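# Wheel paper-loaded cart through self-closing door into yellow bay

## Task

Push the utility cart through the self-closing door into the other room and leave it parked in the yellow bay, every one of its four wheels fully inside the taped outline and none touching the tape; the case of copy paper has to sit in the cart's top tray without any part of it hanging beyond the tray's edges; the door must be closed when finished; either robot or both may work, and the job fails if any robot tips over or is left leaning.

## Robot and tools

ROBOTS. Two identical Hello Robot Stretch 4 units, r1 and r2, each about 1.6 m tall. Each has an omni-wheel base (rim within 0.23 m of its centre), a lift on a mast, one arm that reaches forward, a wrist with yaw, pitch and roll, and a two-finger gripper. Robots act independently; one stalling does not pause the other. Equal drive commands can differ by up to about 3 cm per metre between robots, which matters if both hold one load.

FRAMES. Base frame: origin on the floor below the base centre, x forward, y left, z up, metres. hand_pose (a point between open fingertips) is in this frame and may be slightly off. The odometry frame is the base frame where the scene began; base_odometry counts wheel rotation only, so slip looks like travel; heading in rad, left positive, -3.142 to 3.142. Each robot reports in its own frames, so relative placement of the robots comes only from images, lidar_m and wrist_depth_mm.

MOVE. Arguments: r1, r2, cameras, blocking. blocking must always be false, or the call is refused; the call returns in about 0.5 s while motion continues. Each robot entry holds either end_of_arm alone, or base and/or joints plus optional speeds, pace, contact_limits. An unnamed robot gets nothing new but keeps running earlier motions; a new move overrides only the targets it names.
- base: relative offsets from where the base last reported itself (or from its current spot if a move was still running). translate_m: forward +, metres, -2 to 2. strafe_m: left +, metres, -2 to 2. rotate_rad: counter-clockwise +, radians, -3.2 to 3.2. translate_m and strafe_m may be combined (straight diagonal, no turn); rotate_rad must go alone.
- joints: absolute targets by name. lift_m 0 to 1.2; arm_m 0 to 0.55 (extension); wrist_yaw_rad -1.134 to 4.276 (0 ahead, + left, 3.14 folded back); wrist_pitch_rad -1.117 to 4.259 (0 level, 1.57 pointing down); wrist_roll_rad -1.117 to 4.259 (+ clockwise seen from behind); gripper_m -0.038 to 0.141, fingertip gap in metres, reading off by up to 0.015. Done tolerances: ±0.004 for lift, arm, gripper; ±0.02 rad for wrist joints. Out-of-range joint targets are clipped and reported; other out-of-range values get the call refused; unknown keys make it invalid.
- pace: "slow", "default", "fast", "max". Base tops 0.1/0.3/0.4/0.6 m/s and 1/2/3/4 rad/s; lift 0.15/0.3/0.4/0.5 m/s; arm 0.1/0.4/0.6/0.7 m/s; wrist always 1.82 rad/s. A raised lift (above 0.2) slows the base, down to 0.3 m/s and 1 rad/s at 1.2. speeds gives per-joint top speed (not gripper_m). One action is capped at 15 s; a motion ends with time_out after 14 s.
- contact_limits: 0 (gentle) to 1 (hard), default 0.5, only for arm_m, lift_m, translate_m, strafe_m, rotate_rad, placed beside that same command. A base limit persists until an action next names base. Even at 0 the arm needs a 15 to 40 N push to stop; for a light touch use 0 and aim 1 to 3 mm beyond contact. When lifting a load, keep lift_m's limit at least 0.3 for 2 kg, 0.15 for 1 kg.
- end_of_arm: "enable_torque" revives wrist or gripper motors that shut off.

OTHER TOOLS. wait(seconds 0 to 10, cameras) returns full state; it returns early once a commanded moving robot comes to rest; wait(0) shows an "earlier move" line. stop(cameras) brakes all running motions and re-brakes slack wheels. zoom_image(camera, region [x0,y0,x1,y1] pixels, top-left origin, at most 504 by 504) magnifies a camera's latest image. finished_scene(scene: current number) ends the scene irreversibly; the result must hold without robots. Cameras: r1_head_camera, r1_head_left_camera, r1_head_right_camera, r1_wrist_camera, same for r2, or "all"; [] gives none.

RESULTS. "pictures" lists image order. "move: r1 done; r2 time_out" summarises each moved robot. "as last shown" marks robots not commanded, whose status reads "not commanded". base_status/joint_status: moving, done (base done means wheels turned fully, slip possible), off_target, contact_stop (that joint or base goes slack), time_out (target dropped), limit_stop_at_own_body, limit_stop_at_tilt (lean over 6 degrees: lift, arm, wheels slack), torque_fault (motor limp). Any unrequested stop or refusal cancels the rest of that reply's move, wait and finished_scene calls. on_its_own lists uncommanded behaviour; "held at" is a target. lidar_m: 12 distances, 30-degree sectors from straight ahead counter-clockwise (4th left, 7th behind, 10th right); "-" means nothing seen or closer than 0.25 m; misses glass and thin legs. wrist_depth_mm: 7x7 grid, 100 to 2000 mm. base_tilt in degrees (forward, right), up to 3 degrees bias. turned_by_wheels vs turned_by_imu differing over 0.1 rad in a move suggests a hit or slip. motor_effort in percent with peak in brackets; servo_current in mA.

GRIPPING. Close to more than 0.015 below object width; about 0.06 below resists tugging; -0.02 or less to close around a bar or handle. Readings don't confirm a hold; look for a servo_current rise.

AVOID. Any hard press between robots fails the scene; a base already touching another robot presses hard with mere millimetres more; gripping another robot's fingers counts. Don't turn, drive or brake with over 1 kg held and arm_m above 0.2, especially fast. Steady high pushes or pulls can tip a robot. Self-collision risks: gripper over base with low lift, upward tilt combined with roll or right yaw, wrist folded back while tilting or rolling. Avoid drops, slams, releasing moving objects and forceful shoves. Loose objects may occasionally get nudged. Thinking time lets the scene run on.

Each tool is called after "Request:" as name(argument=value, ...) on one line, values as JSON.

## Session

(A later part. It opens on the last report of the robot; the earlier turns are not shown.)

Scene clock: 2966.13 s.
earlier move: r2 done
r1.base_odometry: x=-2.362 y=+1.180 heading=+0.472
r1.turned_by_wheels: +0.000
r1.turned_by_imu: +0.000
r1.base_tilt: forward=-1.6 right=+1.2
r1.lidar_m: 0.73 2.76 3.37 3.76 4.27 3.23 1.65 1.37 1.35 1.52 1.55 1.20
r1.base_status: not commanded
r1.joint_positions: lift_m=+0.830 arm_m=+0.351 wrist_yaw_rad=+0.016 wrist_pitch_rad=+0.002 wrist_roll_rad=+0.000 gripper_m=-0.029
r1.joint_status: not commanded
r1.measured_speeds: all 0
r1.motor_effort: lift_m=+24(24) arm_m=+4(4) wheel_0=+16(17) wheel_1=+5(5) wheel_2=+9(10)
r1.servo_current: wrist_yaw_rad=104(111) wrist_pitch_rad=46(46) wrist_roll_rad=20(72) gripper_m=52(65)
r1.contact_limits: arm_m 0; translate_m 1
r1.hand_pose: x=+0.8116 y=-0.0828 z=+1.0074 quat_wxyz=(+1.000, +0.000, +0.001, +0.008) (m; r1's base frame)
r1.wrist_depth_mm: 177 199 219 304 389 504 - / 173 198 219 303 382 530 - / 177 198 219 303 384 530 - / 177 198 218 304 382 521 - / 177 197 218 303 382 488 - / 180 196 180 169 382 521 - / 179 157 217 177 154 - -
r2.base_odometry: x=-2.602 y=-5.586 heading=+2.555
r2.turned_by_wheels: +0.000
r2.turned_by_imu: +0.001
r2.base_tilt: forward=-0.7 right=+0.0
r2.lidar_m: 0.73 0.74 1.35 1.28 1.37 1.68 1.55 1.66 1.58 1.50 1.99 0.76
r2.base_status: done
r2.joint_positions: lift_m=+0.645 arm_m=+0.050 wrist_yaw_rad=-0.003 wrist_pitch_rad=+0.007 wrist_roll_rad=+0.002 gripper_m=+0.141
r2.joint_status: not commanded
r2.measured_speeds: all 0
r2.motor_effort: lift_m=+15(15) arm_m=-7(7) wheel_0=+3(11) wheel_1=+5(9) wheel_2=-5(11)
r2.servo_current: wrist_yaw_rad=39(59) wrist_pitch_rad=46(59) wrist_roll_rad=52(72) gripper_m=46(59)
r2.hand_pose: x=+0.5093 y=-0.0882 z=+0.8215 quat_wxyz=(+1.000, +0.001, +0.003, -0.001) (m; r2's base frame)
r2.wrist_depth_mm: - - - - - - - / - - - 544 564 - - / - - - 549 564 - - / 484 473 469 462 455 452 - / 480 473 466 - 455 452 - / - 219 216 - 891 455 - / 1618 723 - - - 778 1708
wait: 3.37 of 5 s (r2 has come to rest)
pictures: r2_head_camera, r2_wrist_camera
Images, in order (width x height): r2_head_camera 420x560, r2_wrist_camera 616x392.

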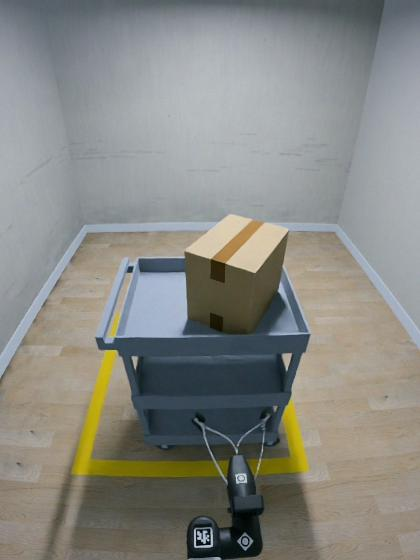

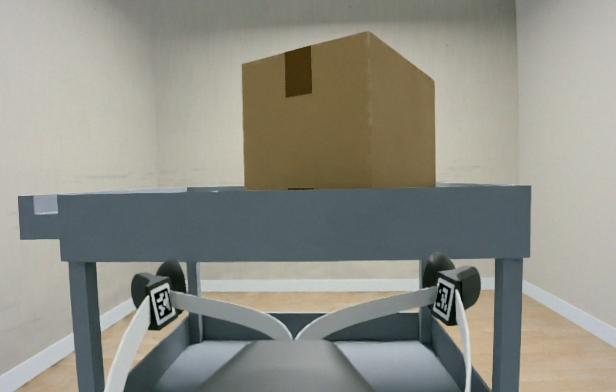

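Request:
move(blocking=false, cameras=[], r2={"joints":{"arm_m":0.24},"pace":"slow","contact_limits":{"arm_m":0.7}})

Request:
wait(seconds=4, cameras=["r2_head_camera","r2_wrist_camera"])

Scene clock: 2973.13 s.
move: r2 moving
r1: as last shown
r1.base_tilt: forward=-1.6 right=+1.3
r1.lidar_m: 0.73 2.75 3.37 3.75 4.26 3.22 1.64 1.36 1.35 1.52 1.53 1.18
r1.servo_current: wrist_yaw_rad=72(98) wrist_pitch_rad=39(46) wrist_roll_rad=39(52) gripper_m=59(59)
r1.contact_limits: arm_m 0; translate_m 1
r1.wrist_depth_mm: 177 198 219 303 389 508 - / 173 198 219 304 387 525 - / 177 198 218 303 382 521 - / 176 198 218 301 382 521 - / 177 197 218 303 384 492 - / 180 197 180 169 382 525 - / 179 157 217 177 155 - -
r2.base_odometry: x=-2.602 y=-5.586 heading=+2.555
r2.turned_by_wheels: +0.000
r2.turned_by_imu: +0.000
r2.base_tilt: forward=-0.6 right=+0.1
r2.lidar_m: 0.73 0.78 1.32 1.25 1.35 1.67 1.58 1.64 1.58 1.51 1.97 0.77
r2.base_status: not commanded
r2.joint_positions: lift_m=+0.645 arm_m=+0.062 wrist_yaw_rad=-0.003 wrist_pitch_rad=+0.007 wrist_roll_rad=+0.002 gripper_m=+0.141
r2.joint_status: arm_m moving
r2.measured_speeds: translate_m=+0.000 strafe_m=+0.000 rotate_rad=+0.000 lift_m=+0.000 arm_m=+0.049 wrist_yaw_rad=+0.000 wrist_pitch_rad=+0.000 wrist_roll_rad=+0.000
r2.motor_effort: lift_m=+15(15) arm_m=+5(10) wheel_0=+3(3) wheel_1=+5(5) wheel_2=-5(6)
r2.servo_current: wrist_yaw_rad=59(59) wrist_pitch_rad=46(52) wrist_roll_rad=46(52) gripper_m=46(52)
r2.contact_limits: arm_m 0.7
r2.hand_pose: x=+0.5215 y=-0.0882 z=+0.8215 quat_wxyz=(+1.000, +0.001, +0.003, -0.001) (m; r2's base frame)
r2.wrist_depth_mm: - - - - - - - / - - - 525 549 - - / - - - 530 549 - - / 473 462 455 452 445 436 - / 469 466 455 455 449 439 - / 477 500 217 - 866 445 - / 1618 1708 - - - 683 1708
pictures: none
No camera images: "cameras" was empty.

Scene clock: 2975.83 s.
earlier move: r2 done
r1.base_odometry: x=-2.362 y=+1.180 heading=+0.472
r1.turned_by_wheels: +0.000
r1.turned_by_imu: +0.000
r1.base_tilt: forward=-1.6 right=+1.3
r1.lidar_m: 0.74 2.74 3.36 3.74 4.26 3.22 1.68 1.36 1.35 1.52 1.55 1.16
r1.base_status: not commanded
r1.joint_positions: lift_m=+0.830 arm_m=+0.351 wrist_yaw_rad=+0.016 wrist_pitch_rad=+0.002 wrist_roll_rad=+0.000 gripper_m=-0.029
r1.joint_status: not commanded
r1.measured_speeds: all 0
r1.motor_effort: lift_m=+24(24) arm_m=+4(4) wheel_0=+17(17) wheel_1=+5(5) wheel_2=+9(10)
r1.servo_current: wrist_yaw_rad=98(117) wrist_pitch_rad=46(52) wrist_roll_rad=46(59) gripper_m=52(59)
r1.contact_limits: arm_m 0; translate_m 1
r1.hand_pose: x=+0.8116 y=-0.0828 z=+1.0074 quat_wxyz=(+1.000, +0.000, +0.001, +0.008) (m; r1's base frame)
r1.wrist_depth_mm: 177 198 219 304 389 504 - / 173 198 219 306 387 535 - / 177 198 220 303 384 525 - / 178 198 219 301 382 521 - / 177 198 217 301 382 496 - / 180 196 180 168 384 521 - / 180 158 217 178 155 - -
r2.base_odometry: x=-2.602 y=-5.586 heading=+2.555
r2.turned_by_wheels: +0.000
r2.turned_by_imu: +0.000
r2.base_tilt: forward=-0.7 right=+0.1
r2.lidar_m: 0.74 0.79 1.35 1.29 1.36 1.66 1.59 1.67 1.57 1.49 1.99 0.78
r2.base_status: not commanded
r2.joint_positions: lift_m=+0.645 arm_m=+0.240 wrist_yaw_rad=-0.003 wrist_pitch_rad=+0.007 wrist_roll_rad=+0.002 gripper_m=+0.141
r2.joint_status: all done
r2.measured_speeds: all 0
r2.motor_effort: lift_m=+15(15) arm_m=+7(13) wheel_0=+3(3) wheel_1=+5(5) wheel_2=-6(6)
r2.servo_current: wrist_yaw_rad=46(65) wrist_pitch_rad=52(52) wrist_roll_rad=46(65) gripper_m=46(59)
r2.contact_limits: arm_m 0.7
r2.hand_pose: x=+0.6989 y=-0.0882 z=+0.8215 quat_wxyz=(+1.000, +0.001, +0.003, -0.001) (m; r2's base frame)
r2.wrist_depth_mm: - - 413 347 317 - - / - - 415 349 315 - - / - - 418 353 315 - - / 283 615 392 272 267 264 262 / 282 279 276 272 267 264 263 / - 218 276 166 268 204 - / 1661 1708 - - - 1708 1708
wait: 2.70 of 4 s (r2 has come to rest)
pictures: r2_head_camera, r2_wrist_camera
Images, in order (width x height): r2_head_camera 420x560, r2_wrist_camera 616x392.

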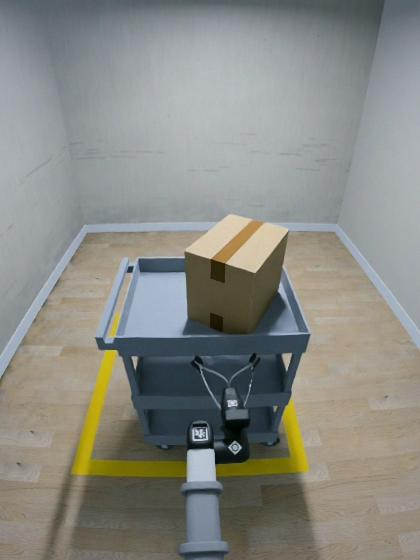

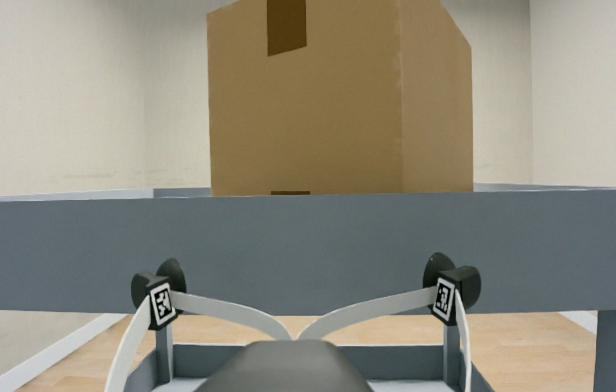

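Request:
move(blocking=false, cameras=[], r2={"joints":{"arm_m":0.36},"pace":"slow","contact_limits":{"arm_m":0.7}})

Request:
wait(seconds=4, cameras=["r2_head_camera","r2_wrist_camera"])

Scene clock: 2982.07 s.
move: r2 moving
r1: as last shown
r1.lidar_m: 0.71 2.77 3.37 3.72 4.26 3.22 1.67 1.35 1.35 1.52 1.55 1.19
r1.servo_current: wrist_yaw_rad=111(111) wrist_pitch_rad=46(46) wrist_roll_rad=39(59) gripper_m=59(59)
r1.contact_limits: arm_m 0; translate_m 1
r1.wrist_depth_mm: 177 198 219 303 389 500 - / 173 199 219 303 384 530 - / 178 198 219 303 382 525 - / 177 198 218 303 384 496 - / 177 198 217 301 382 492 - / 180 198 180 170 379 521 - / 179 157 217 178 156 - -
r2.base_odometry: x=-2.602 y=-5.586 heading=+2.555
r2.turned_by_wheels: +0.000
r2.turned_by_imu: +0.000
r2.base_tilt: forward=-0.7 right=+0.1
r2.lidar_m: 0.72 0.76 1.34 1.28 1.33 1.66 1.56 1.67 1.58 1.50 1.97 0.77
r2.base_status: not commanded
r2.joint_positions: lift_m=+0.645 arm_m=+0.252 wrist_yaw_rad=-0.003 wrist_pitch_rad=+0.007 wrist_roll_rad=+0.002 gripper_m=+0.141
r2.joint_status: arm_m moving
r2.measured_speeds: translate_m=+0.000 strafe_m=+0.000 rotate_rad=+0.000 lift_m=+0.000 arm_m=+0.049 wrist_yaw_rad=+0.000 wrist_pitch_rad=+0.000 wrist_roll_rad=+0.000
r2.motor_effort: lift_m=+15(15) arm_m=+4(11) wheel_0=+3(3) wheel_1=+5(5) wheel_2=-5(6)
r2.servo_current: wrist_yaw_rad=46(52) wrist_pitch_rad=46(52) wrist_roll_rad=52(52) gripper_m=52(52)
r2.contact_limits: arm_m 0.7
r2.hand_pose: x=+0.7115 y=-0.0882 z=+0.8215 quat_wxyz=(+1.000, +0.001, +0.003, -0.001) (m; r2's base frame)
r2.wrist_depth_mm: - - 397 334 301 - - / - - 399 336 304 - - / - - 407 343 306 - - / 272 707 382 260 258 253 251 / 271 268 265 262 257 254 252 / - 204 266 166 212 204 - / 1661 1708 - - - 1618 1756
pictures: none
No camera images: "cameras" was empty.

Scene clock: 2984.03 s.
earlier move: r2 done
r1.base_odometry: x=-2.362 y=+1.180 heading=+0.472
r1.turned_by_wheels: +0.000
r1.turned_by_imu: +0.000
r1.base_tilt: forward=-1.6 right=+1.2
r1.lidar_m: 0.69 2.75 3.37 3.76 4.24 3.19 1.67 1.36 1.34 1.50 1.52 1.20
r1.base_status: not commanded
r1.joint_positions: lift_m=+0.830 arm_m=+0.351 wrist_yaw_rad=+0.016 wrist_pitch_rad=+0.002 wrist_roll_rad=+0.000 gripper_m=-0.029
r1.joint_status: not commanded
r1.measured_speeds: all 0
r1.motor_effort: lift_m=+24(24) arm_m=+4(4) wheel_0=+17(17) wheel_1=+5(5) wheel_2=+9(10)
r1.servo_current: wrist_yaw_rad=91(117) wrist_pitch_rad=39(52) wrist_roll_rad=52(65) gripper_m=52(59)
r1.contact_limits: arm_m 0; translate_m 1
r1.hand_pose: x=+0.8116 y=-0.0828 z=+1.0074 quat_wxyz=(+1.000, +0.000, +0.001, +0.008) (m; r1's base frame)
r1.wrist_depth_mm: 177 198 219 303 384 500 - / 173 199 219 304 387 525 - / 177 198 220 304 384 521 - / 177 198 219 303 384 530 - / 176 198 218 303 384 492 - / 180 198 179 169 384 525 - / 179 158 216 177 155 - -
r2.base_odometry: x=-2.602 y=-5.586 heading=+2.555
r2.turned_by_wheels: +0.000
r2.turned_by_imu: +0.000
r2.base_tilt: forward=-0.7 right=+0.1
r2.lidar_m: 0.81 0.85 1.32 1.27 1.36 1.69 1.57 1.66 1.57 1.52 1.99 0.87
r2.base_status: not commanded
r2.joint_positions: lift_m=+0.645 arm_m=+0.360 wrist_yaw_rad=-0.002 wrist_pitch_rad=+0.007 wrist_roll_rad=+0.002 gripper_m=+0.141
r2.joint_status: all done
r2.measured_speeds: all 0
r2.motor_effort: lift_m=+15(15) arm_m=+8(15) wheel_0=+2(3) wheel_1=+4(5) wheel_2=-6(6)
r2.servo_current: wrist_yaw_rad=52(59) wrist_pitch_rad=52(52) wrist_roll_rad=46(59) gripper_m=52(59)
r2.contact_limits: arm_m 0.7
r2.hand_pose: x=+0.8188 y=-0.0881 z=+0.8216 quat_wxyz=(+1.000, +0.001, +0.003, -0.001) (m; r2's base frame)
r2.wrist_depth_mm: - - 345 298 334 - - / - - 349 301 338 - - / - - 351 301 334 - - / 241 627 329 287 241 241 242 / 241 242 241 242 242 244 244 / 242 199 243 243 211 203 - / 1708 1863 1983 - - 1708 1756
wait: 1.97 of 4 s (r2 has come to rest)
pictures: r2_head_camera, r2_wrist_camera
Images, in order (width x height): r2_head_camera 420x560, r2_wrist_camera 616x392.

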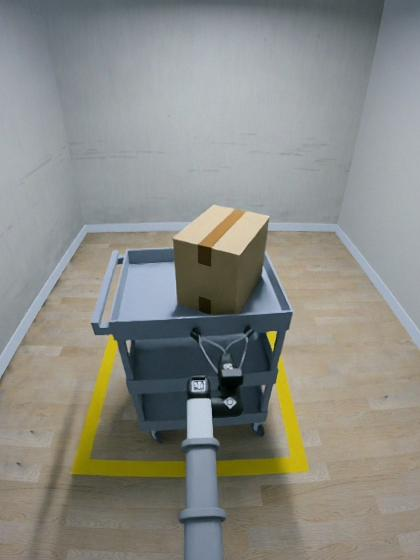

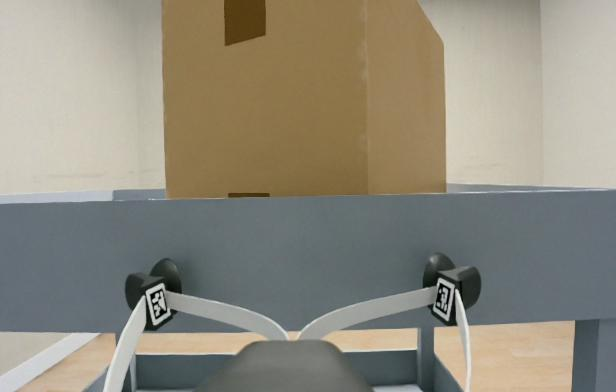

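Request:
move(blocking=false, cameras=[], r2={"joints":{"arm_m":0.05}})

Request:
wait(seconds=4, cameras=["r2_head_camera","r2_head_left_camera","r2_head_right_camera"])

Request:
zoom_image(camera="r2_head_camera", region=[50, 190, 330, 490])

Scene clock: 2992.10 s.
move: r2 moving
r1: as last shown
r1.base_tilt: forward=-1.6 right=+1.3
r1.lidar_m: 0.74 2.75 3.36 3.75 4.26 3.26 1.65 1.37 1.35 1.49 1.55 1.18
r1.motor_effort: lift_m=+24(24) arm_m=+3(4) wheel_0=+17(17) wheel_1=+5(5) wheel_2=+9(10)
r1.servo_current: wrist_yaw_rad=98(104) wrist_pitch_rad=39(52) wrist_roll_rad=33(59) gripper_m=46(52)
r1.contact_limits: arm_m 0; translate_m 1
r1.wrist_depth_mm: 177 198 219 304 389 500 - / 173 198 218 301 384 535 - / 177 199 219 303 387 525 - / 177 199 219 303 382 525 - / 177 198 218 303 382 488 - / 180 196 180 169 382 521 - / 180 158 217 177 155 - -
r2.base_odometry: x=-2.602 y=-5.586 heading=+2.555
r2.turned_by_wheels: +0.000
r2.turned_by_imu: +0.000
r2.base_tilt: forward=-0.6 right=+0.1
r2.lidar_m: 0.79 0.85 1.33 1.25 1.33 1.68 1.57 1.69 1.56 1.50 1.96 0.84
r2.base_status: not commanded
r2.joint_positions: lift_m=+0.645 arm_m=+0.309 wrist_yaw_rad=-0.002 wrist_pitch_rad=+0.007 wrist_roll_rad=+0.002 gripper_m=+0.141
r2.joint_status: arm_m moving
r2.measured_speeds: translate_m=+0.000 strafe_m=+0.000 rotate_rad=+0.000 lift_m=+0.000 arm_m=-0.195 wrist_yaw_rad=+0.000 wrist_pitch_rad=+0.000 wrist_roll_rad=+0.000
r2.motor_effort: lift_m=+15(15) arm_m=-8(13) wheel_0=+2(2) wheel_1=+4(5) wheel_2=-5(6)
r2.servo_current: wrist_yaw_rad=52(59) wrist_pitch_rad=46(52) wrist_roll_rad=46(59) gripper_m=52(59)
r2.hand_pose: x=+0.7686 y=-0.0880 z=+0.8216 quat_wxyz=(+1.000, +0.001, +0.003, -0.001) (m; r2's base frame)
r2.wrist_depth_mm: - - 402 343 410 - - / - - 402 347 407 - - / - - 407 351 410 - - / 286 707 287 286 287 289 289 / 287 287 289 289 289 289 289 / - 218 216 160 191 - 314 / 1661 1863 - - - 1756 301
pictures: none
No camera images: "cameras" was empty.

Scene clock: 2993.63 s.
earlier move: r2 done
r1.base_odometry: x=-2.362 y=+1.180 heading=+0.472
r1.turned_by_wheels: +0.000
r1.turned_by_imu: +0.000
r1.base_tilt: forward=-1.5 right=+1.3
r1.lidar_m: 0.72 2.75 3.36 3.76 4.24 3.21 1.62 1.37 1.35 1.51 1.56 1.14
r1.base_status: not commanded
r1.joint_positions: lift_m=+0.830 arm_m=+0.351 wrist_yaw_rad=+0.016 wrist_pitch_rad=+0.002 wrist_roll_rad=+0.000 gripper_m=-0.029
r1.joint_status: not commanded
r1.measured_speeds: all 0
r1.motor_effort: lift_m=+24(24) arm_m=+3(4) wheel_0=+17(17) wheel_1=+5(5) wheel_2=+10(10)
r1.servo_current: wrist_yaw_rad=98(111) wrist_pitch_rad=46(52) wrist_roll_rad=46(65) gripper_m=52(59)
r1.contact_limits: arm_m 0; translate_m 1
r1.hand_pose: x=+0.8116 y=-0.0828 z=+1.0074 quat_wxyz=(+1.000, +0.000, +0.001, +0.008) (m; r1's base frame)
r1.wrist_depth_mm: 176 198 219 304 389 500 - / 173 198 219 303 387 525 - / 177 198 219 304 382 525 - / 177 199 219 303 382 496 - / 178 198 218 301 382 492 - / 180 198 180 169 384 521 - / 179 157 216 177 155 - -
r2.base_odometry: x=-2.602 y=-5.586 heading=+2.555
r2.turned_by_wheels: +0.000
r2.turned_by_imu: +0.000
r2.base_tilt: forward=-0.7 right=+0.1
r2.lidar_m: 0.81 0.86 1.32 1.26 1.35 1.68 1.58 1.62 1.58 1.51 1.98 0.85
r2.base_status: not commanded
r2.joint_positions: lift_m=+0.645 arm_m=+0.050 wrist_yaw_rad=-0.002 wrist_pitch_rad=+0.007 wrist_roll_rad=+0.002 gripper_m=+0.141
r2.joint_status: all done
r2.measured_speeds: all 0
r2.motor_effort: lift_m=+15(15) arm_m=-7(13) wheel_0=+2(2) wheel_1=+4(5) wheel_2=-5(6)
r2.servo_current: wrist_yaw_rad=46(59) wrist_pitch_rad=46(52) wrist_roll_rad=52(65) gripper_m=46(59)
r2.hand_pose: x=+0.5093 y=-0.0880 z=+0.8216 quat_wxyz=(+1.000, +0.001, +0.003, -0.001) (m; r2's base frame)
r2.wrist_depth_mm: - - - - - - - / - - - 603 - - - / - - - 615 854 - - / 549 544 549 549 554 - - / - 569 - - - - - / - 218 217 - 878 204 - / 1708 723 - - - 1708 1756
wait: 1.53 of 4 s (r2 has come to rest)
pictures: r2_head_camera, r2_head_left_camera, r2_head_right_camera
Images, in order (width x height): r2_head_camera 420x560, r2_head_left_camera 420x672, r2_head_right_camera 420x672.

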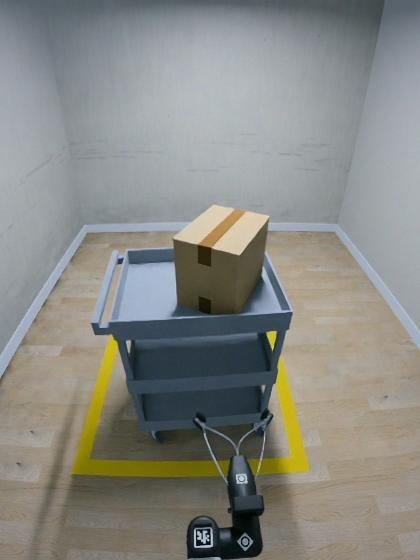

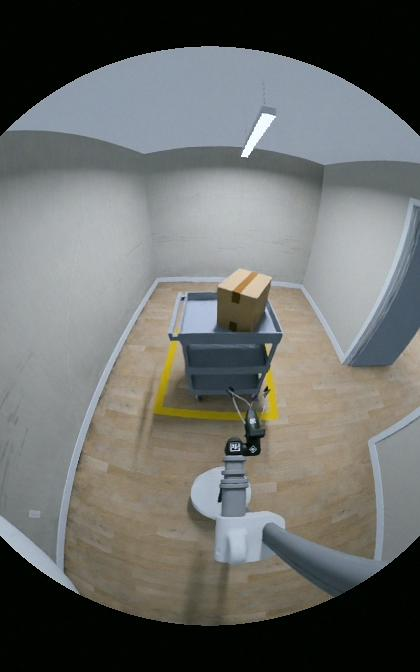

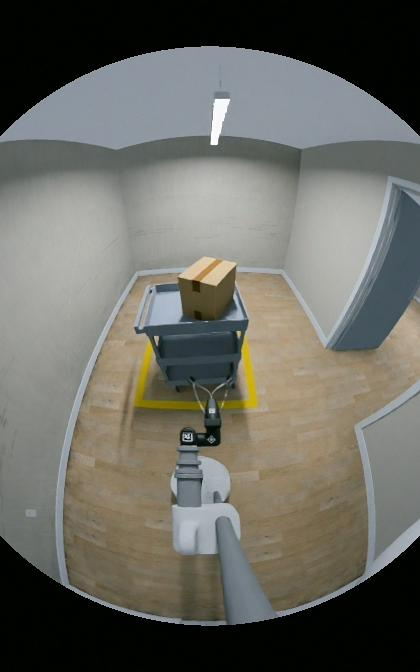

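Scaled by 1.680 from the camera's 420x560 image, which has a finer 1200x1600 frame.

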